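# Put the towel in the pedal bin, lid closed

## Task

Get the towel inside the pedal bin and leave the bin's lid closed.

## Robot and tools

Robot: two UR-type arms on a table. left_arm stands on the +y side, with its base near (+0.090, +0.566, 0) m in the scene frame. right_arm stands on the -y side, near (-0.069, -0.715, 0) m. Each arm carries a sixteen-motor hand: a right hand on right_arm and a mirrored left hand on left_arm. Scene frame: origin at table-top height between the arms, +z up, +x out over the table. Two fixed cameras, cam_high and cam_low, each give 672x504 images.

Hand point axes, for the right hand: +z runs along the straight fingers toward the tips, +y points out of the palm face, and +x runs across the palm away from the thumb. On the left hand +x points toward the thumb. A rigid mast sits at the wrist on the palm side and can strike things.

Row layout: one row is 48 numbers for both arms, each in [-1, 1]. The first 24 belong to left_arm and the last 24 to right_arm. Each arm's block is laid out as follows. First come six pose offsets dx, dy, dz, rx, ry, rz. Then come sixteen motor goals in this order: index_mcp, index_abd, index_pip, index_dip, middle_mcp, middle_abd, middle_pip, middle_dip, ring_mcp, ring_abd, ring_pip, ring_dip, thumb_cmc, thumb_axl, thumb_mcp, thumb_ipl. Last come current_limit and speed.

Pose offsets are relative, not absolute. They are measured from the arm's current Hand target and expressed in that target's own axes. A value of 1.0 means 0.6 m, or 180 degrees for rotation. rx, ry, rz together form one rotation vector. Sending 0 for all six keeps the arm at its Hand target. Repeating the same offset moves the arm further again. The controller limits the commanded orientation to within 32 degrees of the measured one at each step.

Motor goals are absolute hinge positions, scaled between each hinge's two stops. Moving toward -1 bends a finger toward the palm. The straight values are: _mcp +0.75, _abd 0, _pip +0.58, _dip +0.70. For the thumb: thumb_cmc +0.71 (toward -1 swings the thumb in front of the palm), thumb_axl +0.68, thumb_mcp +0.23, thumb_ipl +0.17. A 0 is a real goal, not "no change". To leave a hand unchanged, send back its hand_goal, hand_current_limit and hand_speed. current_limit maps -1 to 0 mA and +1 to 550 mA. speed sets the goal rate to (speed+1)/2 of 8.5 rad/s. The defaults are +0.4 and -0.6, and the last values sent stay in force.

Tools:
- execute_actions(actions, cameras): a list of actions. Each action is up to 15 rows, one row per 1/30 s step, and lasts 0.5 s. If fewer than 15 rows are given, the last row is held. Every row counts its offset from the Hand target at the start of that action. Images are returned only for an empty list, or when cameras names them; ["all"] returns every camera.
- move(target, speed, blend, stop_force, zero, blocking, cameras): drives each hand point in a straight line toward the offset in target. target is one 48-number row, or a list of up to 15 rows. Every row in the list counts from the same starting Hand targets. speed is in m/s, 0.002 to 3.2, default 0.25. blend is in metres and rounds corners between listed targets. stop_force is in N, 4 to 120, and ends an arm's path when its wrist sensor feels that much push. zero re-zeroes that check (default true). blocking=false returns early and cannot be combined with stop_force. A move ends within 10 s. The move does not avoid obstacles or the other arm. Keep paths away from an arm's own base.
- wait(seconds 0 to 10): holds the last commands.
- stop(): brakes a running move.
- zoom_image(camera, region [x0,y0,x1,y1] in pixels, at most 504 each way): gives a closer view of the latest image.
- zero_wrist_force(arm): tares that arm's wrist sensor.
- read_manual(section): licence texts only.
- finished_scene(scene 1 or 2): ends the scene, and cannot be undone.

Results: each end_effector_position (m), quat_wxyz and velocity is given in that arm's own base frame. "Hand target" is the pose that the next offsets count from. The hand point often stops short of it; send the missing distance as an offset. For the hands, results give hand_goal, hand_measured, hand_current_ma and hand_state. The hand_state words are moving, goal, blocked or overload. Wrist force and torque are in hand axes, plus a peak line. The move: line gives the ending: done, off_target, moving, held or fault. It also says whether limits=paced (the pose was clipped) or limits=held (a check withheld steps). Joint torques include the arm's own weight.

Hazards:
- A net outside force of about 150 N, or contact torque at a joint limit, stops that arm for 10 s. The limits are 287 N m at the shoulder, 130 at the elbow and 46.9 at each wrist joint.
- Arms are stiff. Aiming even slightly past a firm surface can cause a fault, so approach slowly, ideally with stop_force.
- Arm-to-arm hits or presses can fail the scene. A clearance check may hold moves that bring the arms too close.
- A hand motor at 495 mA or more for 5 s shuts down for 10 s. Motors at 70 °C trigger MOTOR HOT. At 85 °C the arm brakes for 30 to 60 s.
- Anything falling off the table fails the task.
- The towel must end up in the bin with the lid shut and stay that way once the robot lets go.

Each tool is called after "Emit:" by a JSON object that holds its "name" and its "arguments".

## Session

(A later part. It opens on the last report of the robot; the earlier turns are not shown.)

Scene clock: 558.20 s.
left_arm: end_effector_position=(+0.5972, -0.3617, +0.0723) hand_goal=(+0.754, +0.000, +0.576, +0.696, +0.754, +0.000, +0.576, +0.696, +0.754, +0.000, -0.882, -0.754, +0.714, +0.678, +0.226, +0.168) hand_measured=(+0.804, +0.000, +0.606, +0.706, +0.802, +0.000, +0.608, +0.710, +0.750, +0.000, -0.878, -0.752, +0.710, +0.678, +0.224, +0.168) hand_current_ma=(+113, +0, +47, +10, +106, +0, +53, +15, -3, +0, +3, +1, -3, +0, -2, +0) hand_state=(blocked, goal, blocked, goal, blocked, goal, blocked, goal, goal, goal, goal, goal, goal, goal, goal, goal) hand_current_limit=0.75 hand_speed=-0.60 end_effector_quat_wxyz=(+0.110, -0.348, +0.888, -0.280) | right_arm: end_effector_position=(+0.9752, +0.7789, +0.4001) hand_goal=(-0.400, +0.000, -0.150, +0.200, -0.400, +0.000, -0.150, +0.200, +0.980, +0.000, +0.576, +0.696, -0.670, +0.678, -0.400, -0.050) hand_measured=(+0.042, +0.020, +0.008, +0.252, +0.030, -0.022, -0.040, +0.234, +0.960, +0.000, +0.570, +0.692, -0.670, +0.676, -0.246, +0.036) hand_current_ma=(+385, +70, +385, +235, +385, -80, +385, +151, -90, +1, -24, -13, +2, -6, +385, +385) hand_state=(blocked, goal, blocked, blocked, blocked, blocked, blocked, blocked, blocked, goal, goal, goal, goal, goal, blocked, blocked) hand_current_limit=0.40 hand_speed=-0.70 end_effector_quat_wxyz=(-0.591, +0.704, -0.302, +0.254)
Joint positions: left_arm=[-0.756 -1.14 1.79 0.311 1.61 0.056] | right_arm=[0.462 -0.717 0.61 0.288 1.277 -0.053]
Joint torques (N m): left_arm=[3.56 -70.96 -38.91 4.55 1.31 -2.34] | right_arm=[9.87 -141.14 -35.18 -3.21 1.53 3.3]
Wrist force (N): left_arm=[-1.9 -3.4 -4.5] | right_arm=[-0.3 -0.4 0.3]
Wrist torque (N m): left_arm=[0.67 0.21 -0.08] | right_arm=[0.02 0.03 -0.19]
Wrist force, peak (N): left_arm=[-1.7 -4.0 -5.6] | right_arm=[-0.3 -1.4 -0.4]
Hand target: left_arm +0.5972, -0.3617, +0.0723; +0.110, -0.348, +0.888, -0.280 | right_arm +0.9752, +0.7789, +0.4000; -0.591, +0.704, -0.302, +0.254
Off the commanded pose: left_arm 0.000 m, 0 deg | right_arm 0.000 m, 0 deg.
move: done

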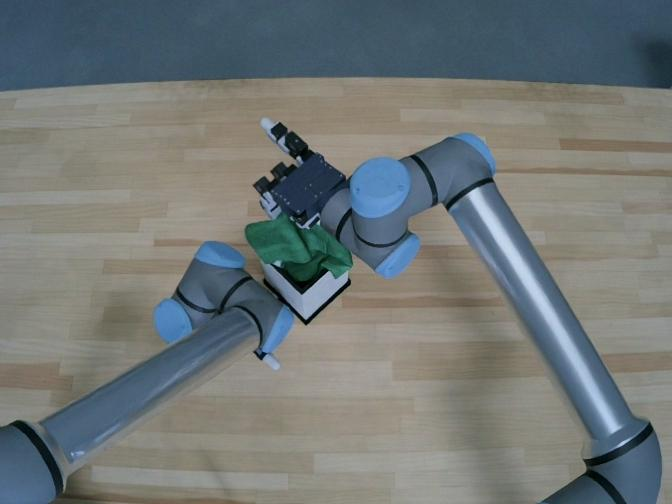

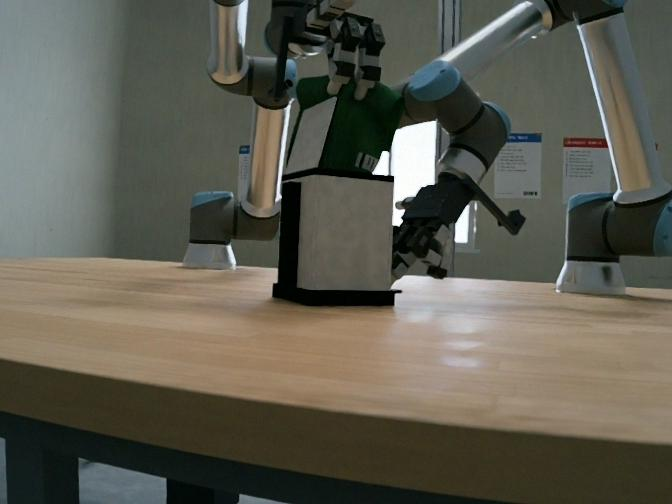

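Emit:
{"name": "move", "arguments": {"target": [[0,0,0,0,0,0,0.754,0,0.576,0.696,0.754,0,0.576,0.696,0.754,0,-0.883,-0.754,0.714,0.678,0.226,0.168,0.75,-0.6,-0.025,0.01,0.002,0,0,0,-0.4,0,-0.15,0.2,-0.4,0,-0.15,0.2,0.98,0,0.576,0.696,-0.671,0.677,-0.4,-0.05,0.4,-0.7],[0,0,0,0,0,0,0.754,0,0.576,0.696,0.754,0,0.576,0.696,0.754,0,-0.883,-0.754,0.714,0.678,0.226,0.168,0.75,-0.6,-0.025,0.1313,0.0232,0,0,0,-0.4,0,-0.15,0.2,-0.4,0,-0.15,0.2,0.98,0,0.576,0.696,-0.671,0.677,-0.4,-0.05,0.4,-0.7]], "speed": 0.08, "stop_force": 12, "cameras": ["all"]}}

Emit:
{"name": "zoom_image", "arguments": {"camera": "cam_low", "region": [240, 0, 480, 240]}}

Emit:
{"name": "zoom_image", "arguments": {"camera": "cam_high", "region": [180, 130, 430, 380]}}

Scene clock: 567.23 s.
left_arm: end_effector_position=(+0.5972, -0.3617, +0.0723) hand_goal=(+0.754, +0.000, +0.576, +0.696, +0.754, +0.000, +0.576, +0.696, +0.754, +0.000, -0.882, -0.754, +0.714, +0.678, +0.226, +0.168) hand_measured=(+0.804, +0.000, +0.606, +0.706, +0.802, +0.000, +0.608, +0.710, +0.750, +0.000, -0.878, -0.752, +0.710, +0.678, +0.224, +0.168) hand_current_ma=(+113, +0, +47, +10, +106, +0, +53, +15, -3, +0, +3, +1, -3, +0, -2, +0) hand_state=(blocked, goal, blocked, goal, blocked, goal, blocked, goal, goal, goal, goal, goal, goal, goal, goal, goal) hand_current_limit=0.75 hand_speed=-0.60 end_effector_quat_wxyz=(+0.110, -0.348, +0.888, -0.280) | right_arm: end_effector_position=(+0.9649, +0.7899, +0.3200) hand_goal=(-0.400, +0.000, -0.150, +0.200, -0.400, +0.000, -0.150, +0.200, +0.980, +0.000, +0.576, +0.696, -0.670, +0.678, -0.400, -0.050) hand_measured=(+0.042, +0.020, +0.008, +0.252, +0.030, -0.022, -0.040, +0.234, +0.960, +0.000, +0.570, +0.692, -0.670, +0.676, -0.246, +0.036) hand_current_ma=(+385, +70, +385, +235, +385, -81, +385, +151, -90, +1, -24, -13, +2, -6, +385, +385) hand_state=(blocked, goal, blocked, blocked, blocked, blocked, blocked, blocked, blocked, goal, goal, goal, goal, goal, blocked, blocked) hand_current_limit=0.40 hand_speed=-0.70 end_effector_quat_wxyz=(-0.591, +0.704, -0.302, +0.254)
Joint positions: left_arm=[-0.756 -1.14 1.79 0.311 1.61 0.056] | right_arm=[0.476 -0.728 0.77 0.138 1.291 -0.051]
Joint torques (N m): left_arm=[6.05 -68.26 -39.16 4.55 1.02 -1.28] | right_arm=[8.16 -97.03 -35.61 -3.25 1.86 3.12]
Wrist force (N): left_arm=[-1.5 -3.0 -4.1] | right_arm=[-0.1 -0.8 -0.1]
Wrist torque (N m): left_arm=[0.67 0.17 -0.05] | right_arm=[0.03 -0.01 -0.18]
Wrist force, peak (N): left_arm=[-1.6 -3.5 -5.8] | right_arm=[1.0 -1.2 0.0]
Hand target: left_arm +0.5972, -0.3617, +0.0723; +0.110, -0.348, +0.888, -0.280 | right_arm +0.9650, +0.7898, +0.3200; -0.591, +0.704, -0.302, +0.254
Off the commanded pose: left_arm 0.000 m, 0 deg | right_arm 0.000 m, 0 deg.
move: done

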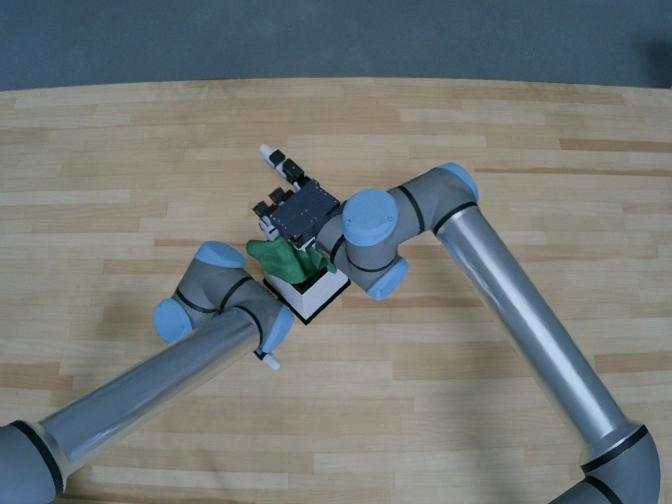

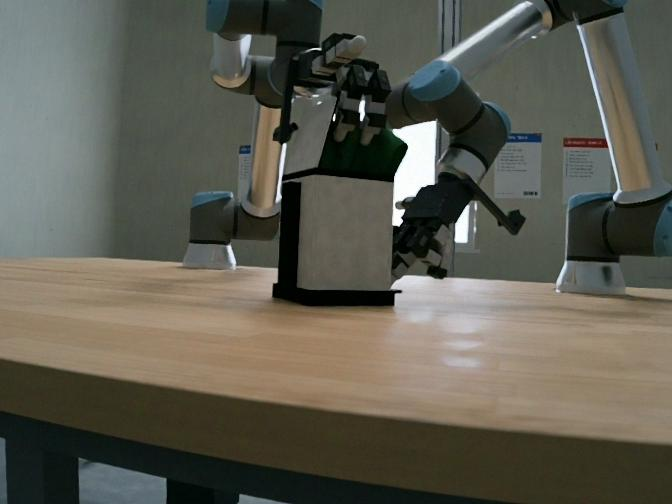

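Scaled by 2.100 from the camera's 672x504 image, which has a finer 960x720 frame.

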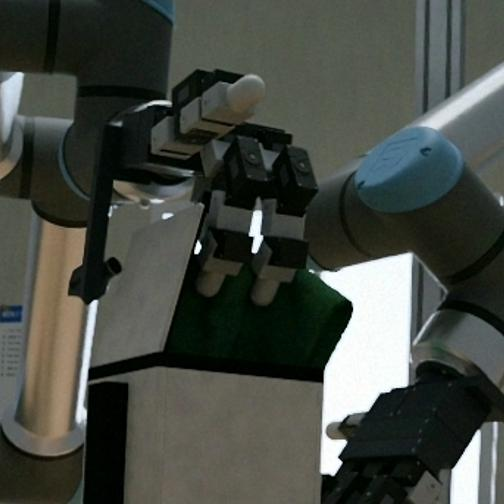

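Scaled by 2.016 from the camera's 672x504 image, which has a finer 960x720 frame.

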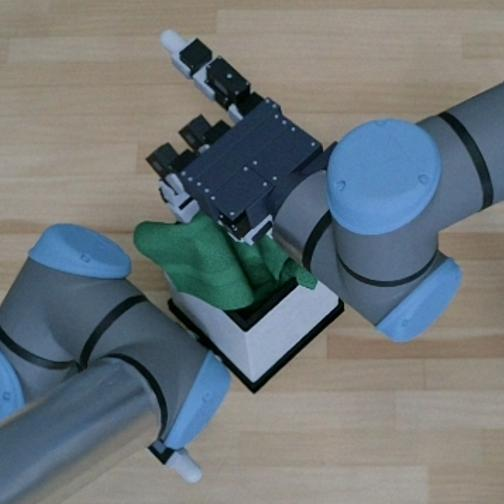

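Emit:
{"name": "move", "arguments": {"target": [0,0,0,0,0,0,0.754,0,0.576,0.696,0.754,0,0.576,0.696,0.754,0,-0.883,-0.754,0.714,0.678,0.226,0.168,0.75,-0.6,0.005,0.0492,0.0087,0,0,0,-0.4,0,-0.15,0.2,-0.4,0,-0.15,0.2,0.98,0,0.576,0.696,-0.671,0.677,-0.4,-0.05,0.4,-0.7], "speed": 0.08, "stop_force": 12, "cameras": []}}

Emit:
{"name": "execute_actions", "arguments": {"actions": [[[0,0,0,0,0,0,0.754,0,0.576,0.696,0.754,0,0.576,0.696,0.754,0,-0.883,-0.754,0.714,0.678,0.226,0.168,0.75,-0.6,0,0,0,0,0,0,0.3,0,0,0.3,0.3,0,0,0.3,0.98,0,0.576,0.696,-0.671,0.677,-0.1,0.168,0.4,-0.7]],[[0,0,0,0,0,0,0.754,0,0.576,0.696,0.754,0,0.576,0.696,0.754,0,-0.883,-0.754,0.714,0.678,0.226,0.168,0.75,-0.6,0,0,0,0,0,0,0.5,0,0.1,0.4,0.5,0,0.1,0.4,0.98,0,0.576,0.696,-0.671,0.677,0.1,0.168,0.4,-0.7]]], "cameras": ["all"]}}

Emit:
{"name": "zoom_image", "arguments": {"camera": "cam_low", "region": [240, 0, 480, 240]}}

Emit:
{"name": "zoom_image", "arguments": {"camera": "cam_high", "region": [180, 130, 430, 380]}}

Scene clock: 579.27 s.
left_arm: end_effector_position=(+0.5972, -0.3617, +0.0723) hand_goal=(+0.754, +0.000, +0.576, +0.696, +0.754, +0.000, +0.576, +0.696, +0.754, +0.000, -0.882, -0.754, +0.714, +0.678, +0.226, +0.168) hand_measured=(+0.804, +0.000, +0.606, +0.706, +0.802, +0.000, +0.608, +0.710, +0.750, +0.000, -0.878, -0.752, +0.710, +0.678, +0.224, +0.168) hand_current_ma=(+113, +0, +47, +10, +106, +0, +53, +15, -3, +0, +3, +1, -3, +0, -2, +0) hand_state=(blocked, goal, blocked, goal, blocked, goal, blocked, goal, goal, goal, goal, goal, goal, goal, goal, goal) hand_current_limit=0.75 hand_speed=-0.60 end_effector_quat_wxyz=(+0.110, -0.348, +0.888, -0.280) | right_arm: end_effector_position=(+0.9671, +0.7877, +0.2900) hand_goal=(-0.400, +0.000, -0.150, +0.200, -0.400, +0.000, -0.150, +0.200, +0.980, +0.000, +0.576, +0.696, -0.670, +0.678, -0.400, -0.050) hand_measured=(+0.042, +0.020, +0.008, +0.252, +0.030, -0.022, -0.042, +0.234, +0.960, +0.000, +0.570, +0.692, -0.670, +0.676, -0.246, +0.036) hand_current_ma=(+385, +70, +385, +230, +385, -83, +385, +151, -90, +1, -24, -13, +2, -6, +385, +385) hand_state=(blocked, goal, blocked, blocked, blocked, blocked, blocked, blocked, blocked, goal, goal, goal, goal, goal, blocked, blocked) hand_current_limit=0.40 hand_speed=-0.70 end_effector_quat_wxyz=(-0.591, +0.704, -0.302, +0.254)
Joint positions: left_arm=[-0.756 -1.14 1.79 0.311 1.61 0.056] | right_arm=[0.473 -0.722 0.813 0.09 1.288 -0.051]
Joint torques (N m): left_arm=[5.63 -70.07 -40.12 5.09 0.77 -2.29] | right_arm=[-20.44 -98.6 -35.2 -3.01 -1.94 -2.71]
Wrist force (N): left_arm=[-1.7 -2.9 -4.2] | right_arm=[-0.5 -0.2 0.0]
Wrist torque (N m): left_arm=[0.71 0.17 -0.06] | right_arm=[0.08 0.04 -0.12]
Wrist force, peak (N): left_arm=[-1.5 -3.7 -5.7] | right_arm=[-0.5 -1.6 -0.1]
Hand target: left_arm +0.5972, -0.3617, +0.0723; +0.110, -0.348, +0.888, -0.280 | right_arm +0.9671, +0.7877, +0.2900; -0.591, +0.704, -0.302, +0.254
Off the commanded pose: left_arm 0.000 m, 0 deg | right_arm 0.000 m, 0 deg.
move: done
No camera images: "cameras" was empty.

Scene clock: 580.47 s.
left_arm: end_effector_position=(+0.5972, -0.3617, +0.0723) hand_goal=(+0.754, +0.000, +0.576, +0.696, +0.754, +0.000, +0.576, +0.696, +0.754, +0.000, -0.882, -0.754, +0.714, +0.678, +0.226, +0.168) hand_measured=(+0.804, +0.000, +0.606, +0.706, +0.802, +0.000, +0.608, +0.710, +0.750, +0.000, -0.878, -0.752, +0.710, +0.678, +0.224, +0.168) hand_current_ma=(+113, +0, +47, +10, +106, +0, +53, +15, -3, +0, +3, +1, -3, +0, -2, +0) hand_state=(blocked, goal, blocked, goal, blocked, goal, blocked, goal, goal, goal, goal, goal, goal, goal, goal, goal) hand_current_limit=0.75 hand_speed=-0.60 end_effector_quat_wxyz=(+0.110, -0.348, +0.888, -0.280) | right_arm: end_effector_position=(+0.9671, +0.7877, +0.2900) hand_goal=(+0.500, +0.000, +0.100, +0.400, +0.500, +0.000, +0.100, +0.400, +0.980, +0.000, +0.576, +0.696, -0.670, +0.678, +0.100, +0.168) hand_measured=(+0.480, +0.002, +0.096, +0.396, +0.480, -0.004, +0.096, +0.398, +0.960, +0.000, +0.570, +0.692, -0.668, +0.678, +0.098, +0.166) hand_current_ma=(-94, +8, -18, -12, -93, -11, -16, -9, -90, +1, -24, -13, +8, +1, -10, -9) hand_state=(blocked, goal, goal, goal, blocked, goal, goal, goal, blocked, goal, goal, goal, goal, goal, goal, goal) hand_current_limit=0.40 hand_speed=-0.70 end_effector_quat_wxyz=(-0.591, +0.704, -0.302, +0.254)
Joint positions: left_arm=[-0.756 -1.14 1.79 0.311 1.61 0.056] | right_arm=[0.473 -0.722 0.813 0.09 1.288 -0.051]
Joint torques (N m): left_arm=[4.9 -68.89 -39.93 4.69 0.93 -1.78] | right_arm=[-20.67 -98.02 -35.26 -3.18 -2.09 -1.02]
Wrist force (N): left_arm=[-1.8 -3.6 -4.9] | right_arm=[-0.4 -0.3 -0.2]
Wrist torque (N m): left_arm=[0.68 0.20 -0.07] | right_arm=[0.09 0.03 -0.10]
Wrist force, peak (N): left_arm=[-1.9 -3.8 -5.2] | right_arm=[-0.7 -1.0 0.3]
Hand target: left_arm +0.5972, -0.3617, +0.0723; +0.110, -0.348, +0.888, -0.280 | right_arm +0.9671, +0.7877, +0.2900; -0.591, +0.704, -0.302, +0.254
Off the commanded pose: left_arm 0.000 m, 0 deg | right_arm 0.000 m, 0 deg.
Step readings (end_effector_position of left_arm | right_arm):
0: (+0.5972, -0.3617, +0.0723) | (+0.9671, +0.7877, +0.2900)
1: (+0.5972, -0.3617, +0.0723) | (+0.9671, +0.7877, +0.2900)
2: (+0.5972, -0.3617, +0.0723) | (+0.9671, +0.7877, +0.2900)
4: (+0.5972, -0.3617, +0.0723) | (+0.9671, +0.7877, +0.2900)
8: (+0.5972, -0.3617, +0.0723) | (+0.9671, +0.7877, +0.2900)
15: (+0.5972, -0.3617, +0.0723) | (+0.9671, +0.7877, +0.2900)
16: (+0.5972, -0.3617, +0.0723) | (+0.9671, +0.7877, +0.2900)
17: (+0.5972, -0.3617, +0.0723) | (+0.9671, +0.7877, +0.2900)
19: (+0.5972, -0.3617, +0.0723) | (+0.9671, +0.7877, +0.2900)
23: (+0.5972, -0.3617, +0.0723) | (+0.9671, +0.7877, +0.2900)
30: (+0.5972, -0.3617, +0.0723) | (+0.9671, +0.7877, +0.2900)

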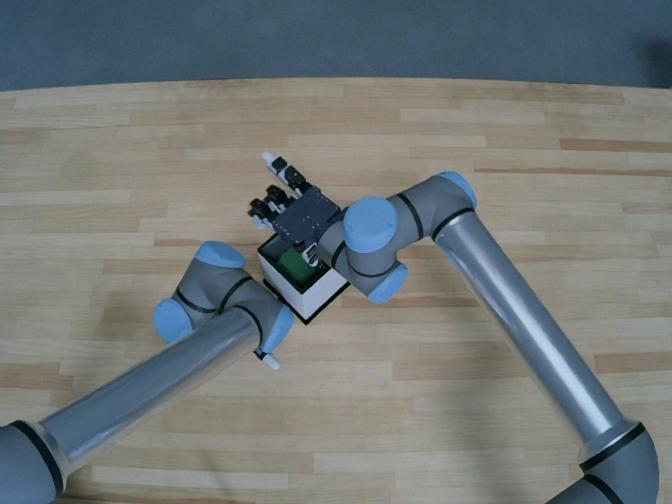

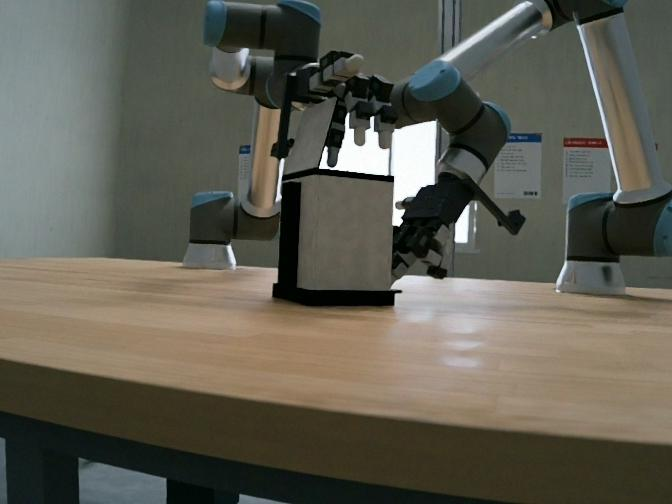

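Scaled by 2.100 from the camera's 672x504 image, which has a finer 960x720 frame.

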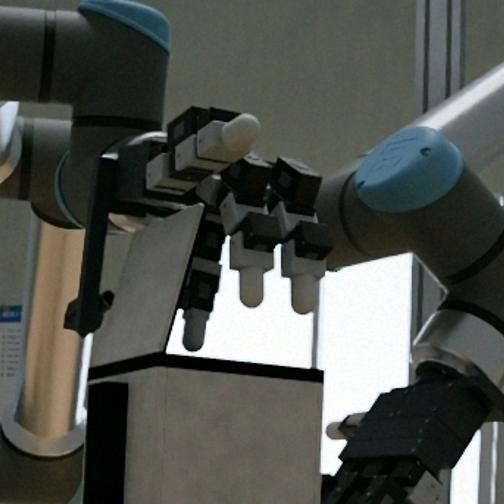

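Scaled by 2.016 from the camera's 672x504 image, which has a finer 960x720 frame.

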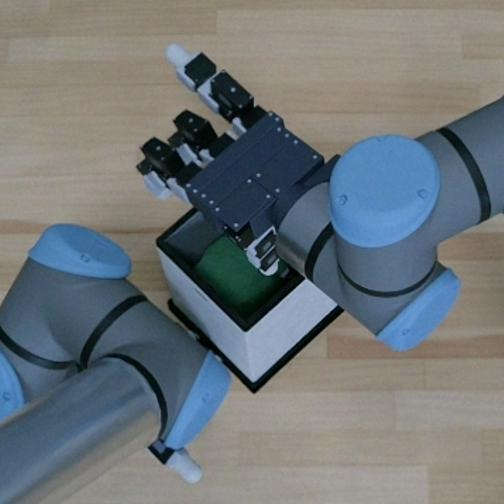

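Emit:
{"name": "move", "arguments": {"target": [[0,0,0,0,0,0,0.754,0,0.576,0.696,0.754,0,0.576,0.696,0.754,0,-0.883,-0.754,0.714,0.678,0.226,0.168,0.75,-0.6,0,-0.2462,-0.0434,0,0,0,0.5,0,0.1,0.4,0.5,0,0.1,0.4,0.98,0,0.576,0.696,-0.671,0.677,0.1,0.168,0.2,-0.7],[0,0,0,0,0,0,0.754,0,0.576,0.696,0.754,0,0.576,0.696,0.754,0,-0.883,-0.754,0.714,0.678,0.226,0.168,0.75,-0.6,0,-0.1738,-0.4537,0,0,0,0.5,0,0.1,0.4,0.5,0,0.1,0.4,0.98,0,0.576,0.696,-0.671,0.677,0.1,0.168,0.2,-0.7]], "speed": 0.2, "blend": [0.03, 0], "cameras": ["all"]}}

Emit:
{"name": "zoom_image", "arguments": {"camera": "cam_high", "region": [180, 130, 430, 380]}}

Scene clock: 589.53 s.
left_arm: end_effector_position=(+0.5972, -0.3617, +0.0723) hand_goal=(+0.754, +0.000, +0.576, +0.696, +0.754, +0.000, +0.576, +0.696, +0.754, +0.000, -0.882, -0.754, +0.714, +0.678, +0.226, +0.168) hand_measured=(+0.804, +0.000, +0.606, +0.706, +0.802, +0.000, +0.608, +0.710, +0.750, +0.000, -0.878, -0.752, +0.710, +0.678, +0.224, +0.168) hand_current_ma=(+113, +0, +47, +10, +106, +0, +53, +15, -3, +0, +3, +1, -3, +0, -2, +0) hand_state=(blocked, goal, blocked, goal, blocked, goal, blocked, goal, goal, goal, goal, goal, goal, goal, goal, goal) hand_current_limit=0.75 hand_speed=-0.60 end_effector_quat_wxyz=(+0.110, -0.348, +0.888, -0.280) | right_arm: end_effector_position=(+0.7859, +0.6153, +0.4397) hand_goal=(+0.500, +0.000, +0.100, +0.400, +0.500, +0.000, +0.100, +0.400, +0.980, +0.000, +0.576, +0.696, -0.670, +0.678, +0.100, +0.168) hand_measured=(+0.480, +0.002, +0.096, +0.396, +0.480, -0.004, +0.096, +0.398, +0.960, +0.000, +0.570, +0.692, -0.668, +0.678, +0.098, +0.166) hand_current_ma=(-87, +8, -18, -12, -86, -11, -16, -9, -89, +1, -24, -13, +8, +1, -8, -9) hand_state=(goal, goal, goal, goal, goal, goal, goal, goal, goal, goal, goal, goal, goal, goal, goal, goal) hand_current_limit=0.20 hand_speed=-0.70 end_effector_quat_wxyz=(-0.591, +0.704, -0.302, +0.254)
Joint positions: left_arm=[-0.756 -1.14 1.79 0.311 1.61 0.056] | right_arm=[0.38 -1.221 1.348 0.059 1.196 -0.069]
Joint torques (N m): left_arm=[4.03 -69.17 -38.6 4.55 0.43 -1.68] | right_arm=[-20.09 -102.94 -34.39 -3.41 -2.45 -0.93]
Wrist force (N): left_arm=[-1.9 -3.3 -4.9] | right_arm=[0.1 -1.0 -0.1]
Wrist torque (N m): left_arm=[0.71 0.21 -0.08] | right_arm=[0.02 -0.05 0.02]
Wrist force, peak (N): left_arm=[-1.9 -3.4 -5.8] | right_arm=[0.2 -0.1 -2.0]
Hand target: left_arm +0.5972, -0.3617, +0.0723; +0.110, -0.348, +0.888, -0.280 | right_arm +0.7858, +0.6153, +0.4397; -0.591, +0.704, -0.302, +0.254
Off the commanded pose: left_arm 0.000 m, 0 deg | right_arm 0.000 m, 0 deg.
move: done

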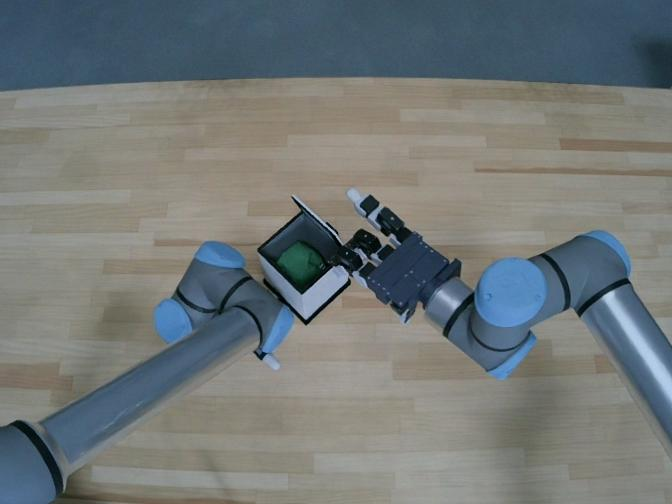

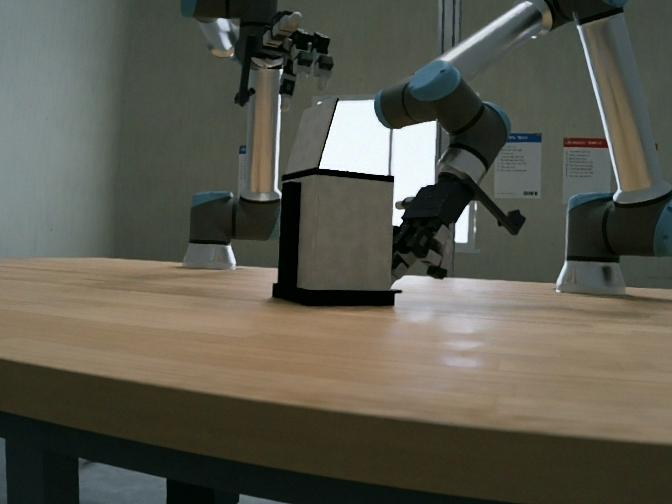

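Scaled by 2.016 from the camera's 672x504 image, which has a finer 960x720 frame.

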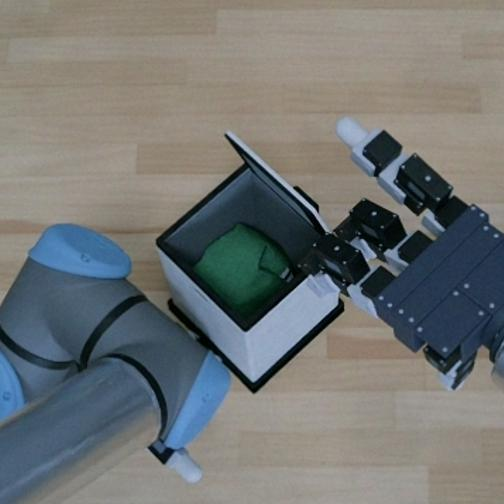

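Emit:
{"name": "move", "arguments": {"target": [[0,-0.0382,-0.0546,0,0,0,0.754,0,0.576,0.696,0.754,0,0.576,0.696,0.754,0,-0.883,-0.754,0.714,0.678,0.226,0.168,0.75,-0.6,0,0,0,0,0,0,0.5,0,0.1,0.4,0.5,0,0.1,0.4,0.98,0,0.576,0.696,-0.671,0.677,0.1,0.168,0.2,-0.7],[0,-0.0382,-0.2046,0,0,0,0.754,0,0.576,0.696,0.754,0,0.576,0.696,0.754,0,-0.883,-0.754,0.714,0.678,0.226,0.168,0.75,-0.6,0,0,0,0,0,0,0.5,0,0.1,0.4,0.5,0,0.1,0.4,0.98,0,0.576,0.696,-0.671,0.677,0.1,0.168,0.2,-0.7]], "speed": [0.02, 0.1], "blend": [0.005, 0], "cameras": ["all"]}}

Emit:
{"name": "zoom_image", "arguments": {"camera": "cam_high", "region": [180, 130, 430, 380]}}

Scene clock: 598.53 s.
left_arm: end_effector_position=(+0.5622, -0.3238, +0.1859) hand_goal=(+0.754, +0.000, +0.576, +0.696, +0.754, +0.000, +0.576, +0.696, +0.754, +0.000, -0.882, -0.754, +0.714, +0.678, +0.226, +0.168) hand_measured=(+0.750, +0.000, +0.578, +0.698, +0.750, +0.000, +0.578, +0.698, +0.750, +0.000, -0.878, -0.752, +0.710, +0.678, +0.224, +0.168) hand_current_ma=(-3, +0, +0, +1, -3, +0, +0, +2, -3, +0, +3, +1, -3, +0, -2, +0) hand_state=(goal, goal, goal, goal, goal, goal, goal, goal, goal, goal, goal, goal, goal, goal, goal, goal) hand_current_limit=0.75 hand_speed=-0.60 end_effector_quat_wxyz=(+0.110, -0.348, +0.888, -0.280) | right_arm: end_effector_position=(+0.7858, +0.6153, +0.4397) hand_goal=(+0.500, +0.000, +0.100, +0.400, +0.500, +0.000, +0.100, +0.400, +0.980, +0.000, +0.576, +0.696, -0.670, +0.678, +0.100, +0.168) hand_measured=(+0.480, +0.002, +0.096, +0.396, +0.480, -0.004, +0.096, +0.398, +0.960, +0.000, +0.570, +0.692, -0.668, +0.678, +0.098, +0.166) hand_current_ma=(-87, +8, -18, -12, -86, -11, -16, -9, -89, +1, -24, -13, +8, +1, -8, -9) hand_state=(goal, goal, goal, goal, goal, goal, goal, goal, goal, goal, goal, goal, goal, goal, goal, goal) hand_current_limit=0.20 hand_speed=-0.70 end_effector_quat_wxyz=(-0.591, +0.704, -0.302, +0.254)
Joint positions: left_arm=[-0.75 -1.314 1.802 0.473 1.613 0.061] | right_arm=[0.38 -1.221 1.349 0.059 1.196 -0.069]
Joint torques (N m): left_arm=[8.9 -73.15 -31.04 4.7 2.11 2.37] | right_arm=[-18.44 -100.76 -35.45 -3.68 -2.3 2.99]
Wrist force (N): left_arm=[-2.1 -0.3 -0.1] | right_arm=[-0.6 -0.9 -0.4]
Wrist torque (N m): left_arm=[0.01 0.25 -0.32] | right_arm=[0.05 0.04 -0.03]
Wrist force, peak (N): left_arm=[-1.7 -3.3 -5.8] | right_arm=[0.3 -1.3 -0.3]
Hand target: left_arm +0.5622, -0.3238, +0.1860; +0.110, -0.348, +0.888, -0.280 | right_arm +0.7858, +0.6153, +0.4397; -0.591, +0.704, -0.302, +0.254
Off the commanded pose: left_arm 0.000 m, 0 deg | right_arm 0.000 m, 0 deg.
move: done

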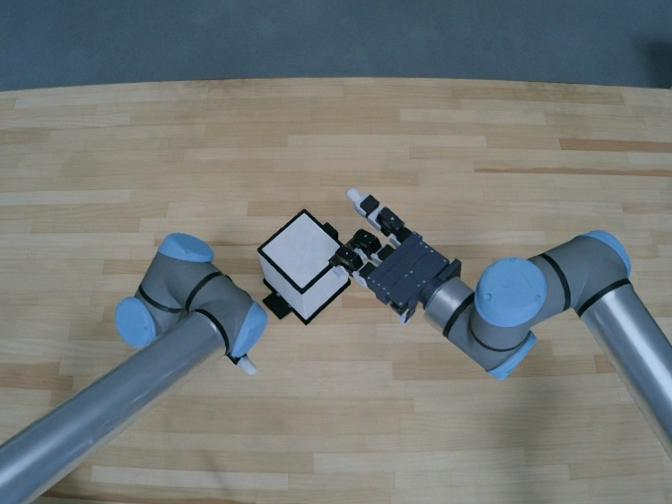

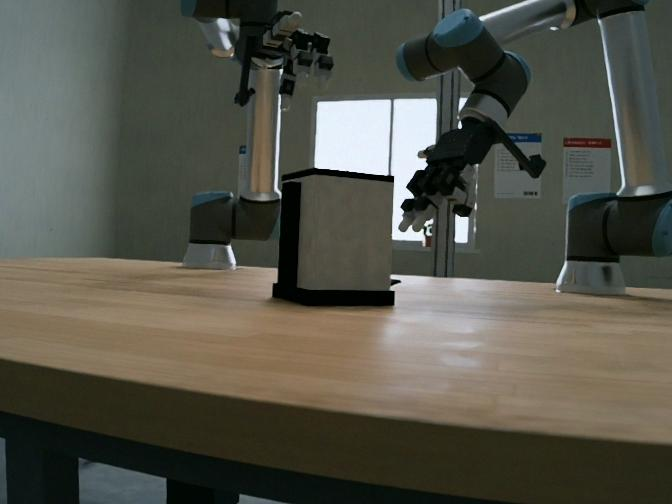

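Scaled by 2.016 from the camera's 672x504 image, which has a finer 960x720 frame.

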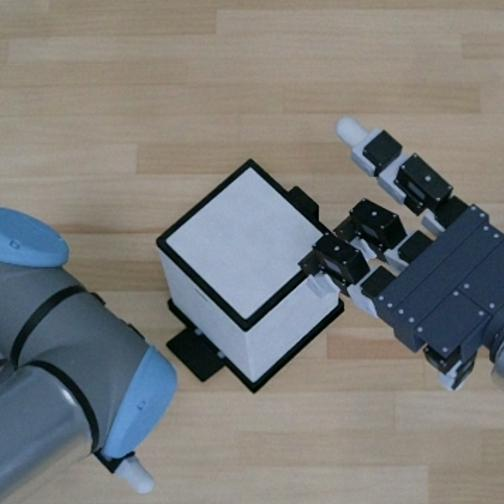

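Lid shut, towel inside.

Emit:
{"name": "finished_scene", "arguments": {"scene": 1}}

The scene is finished: the task was done.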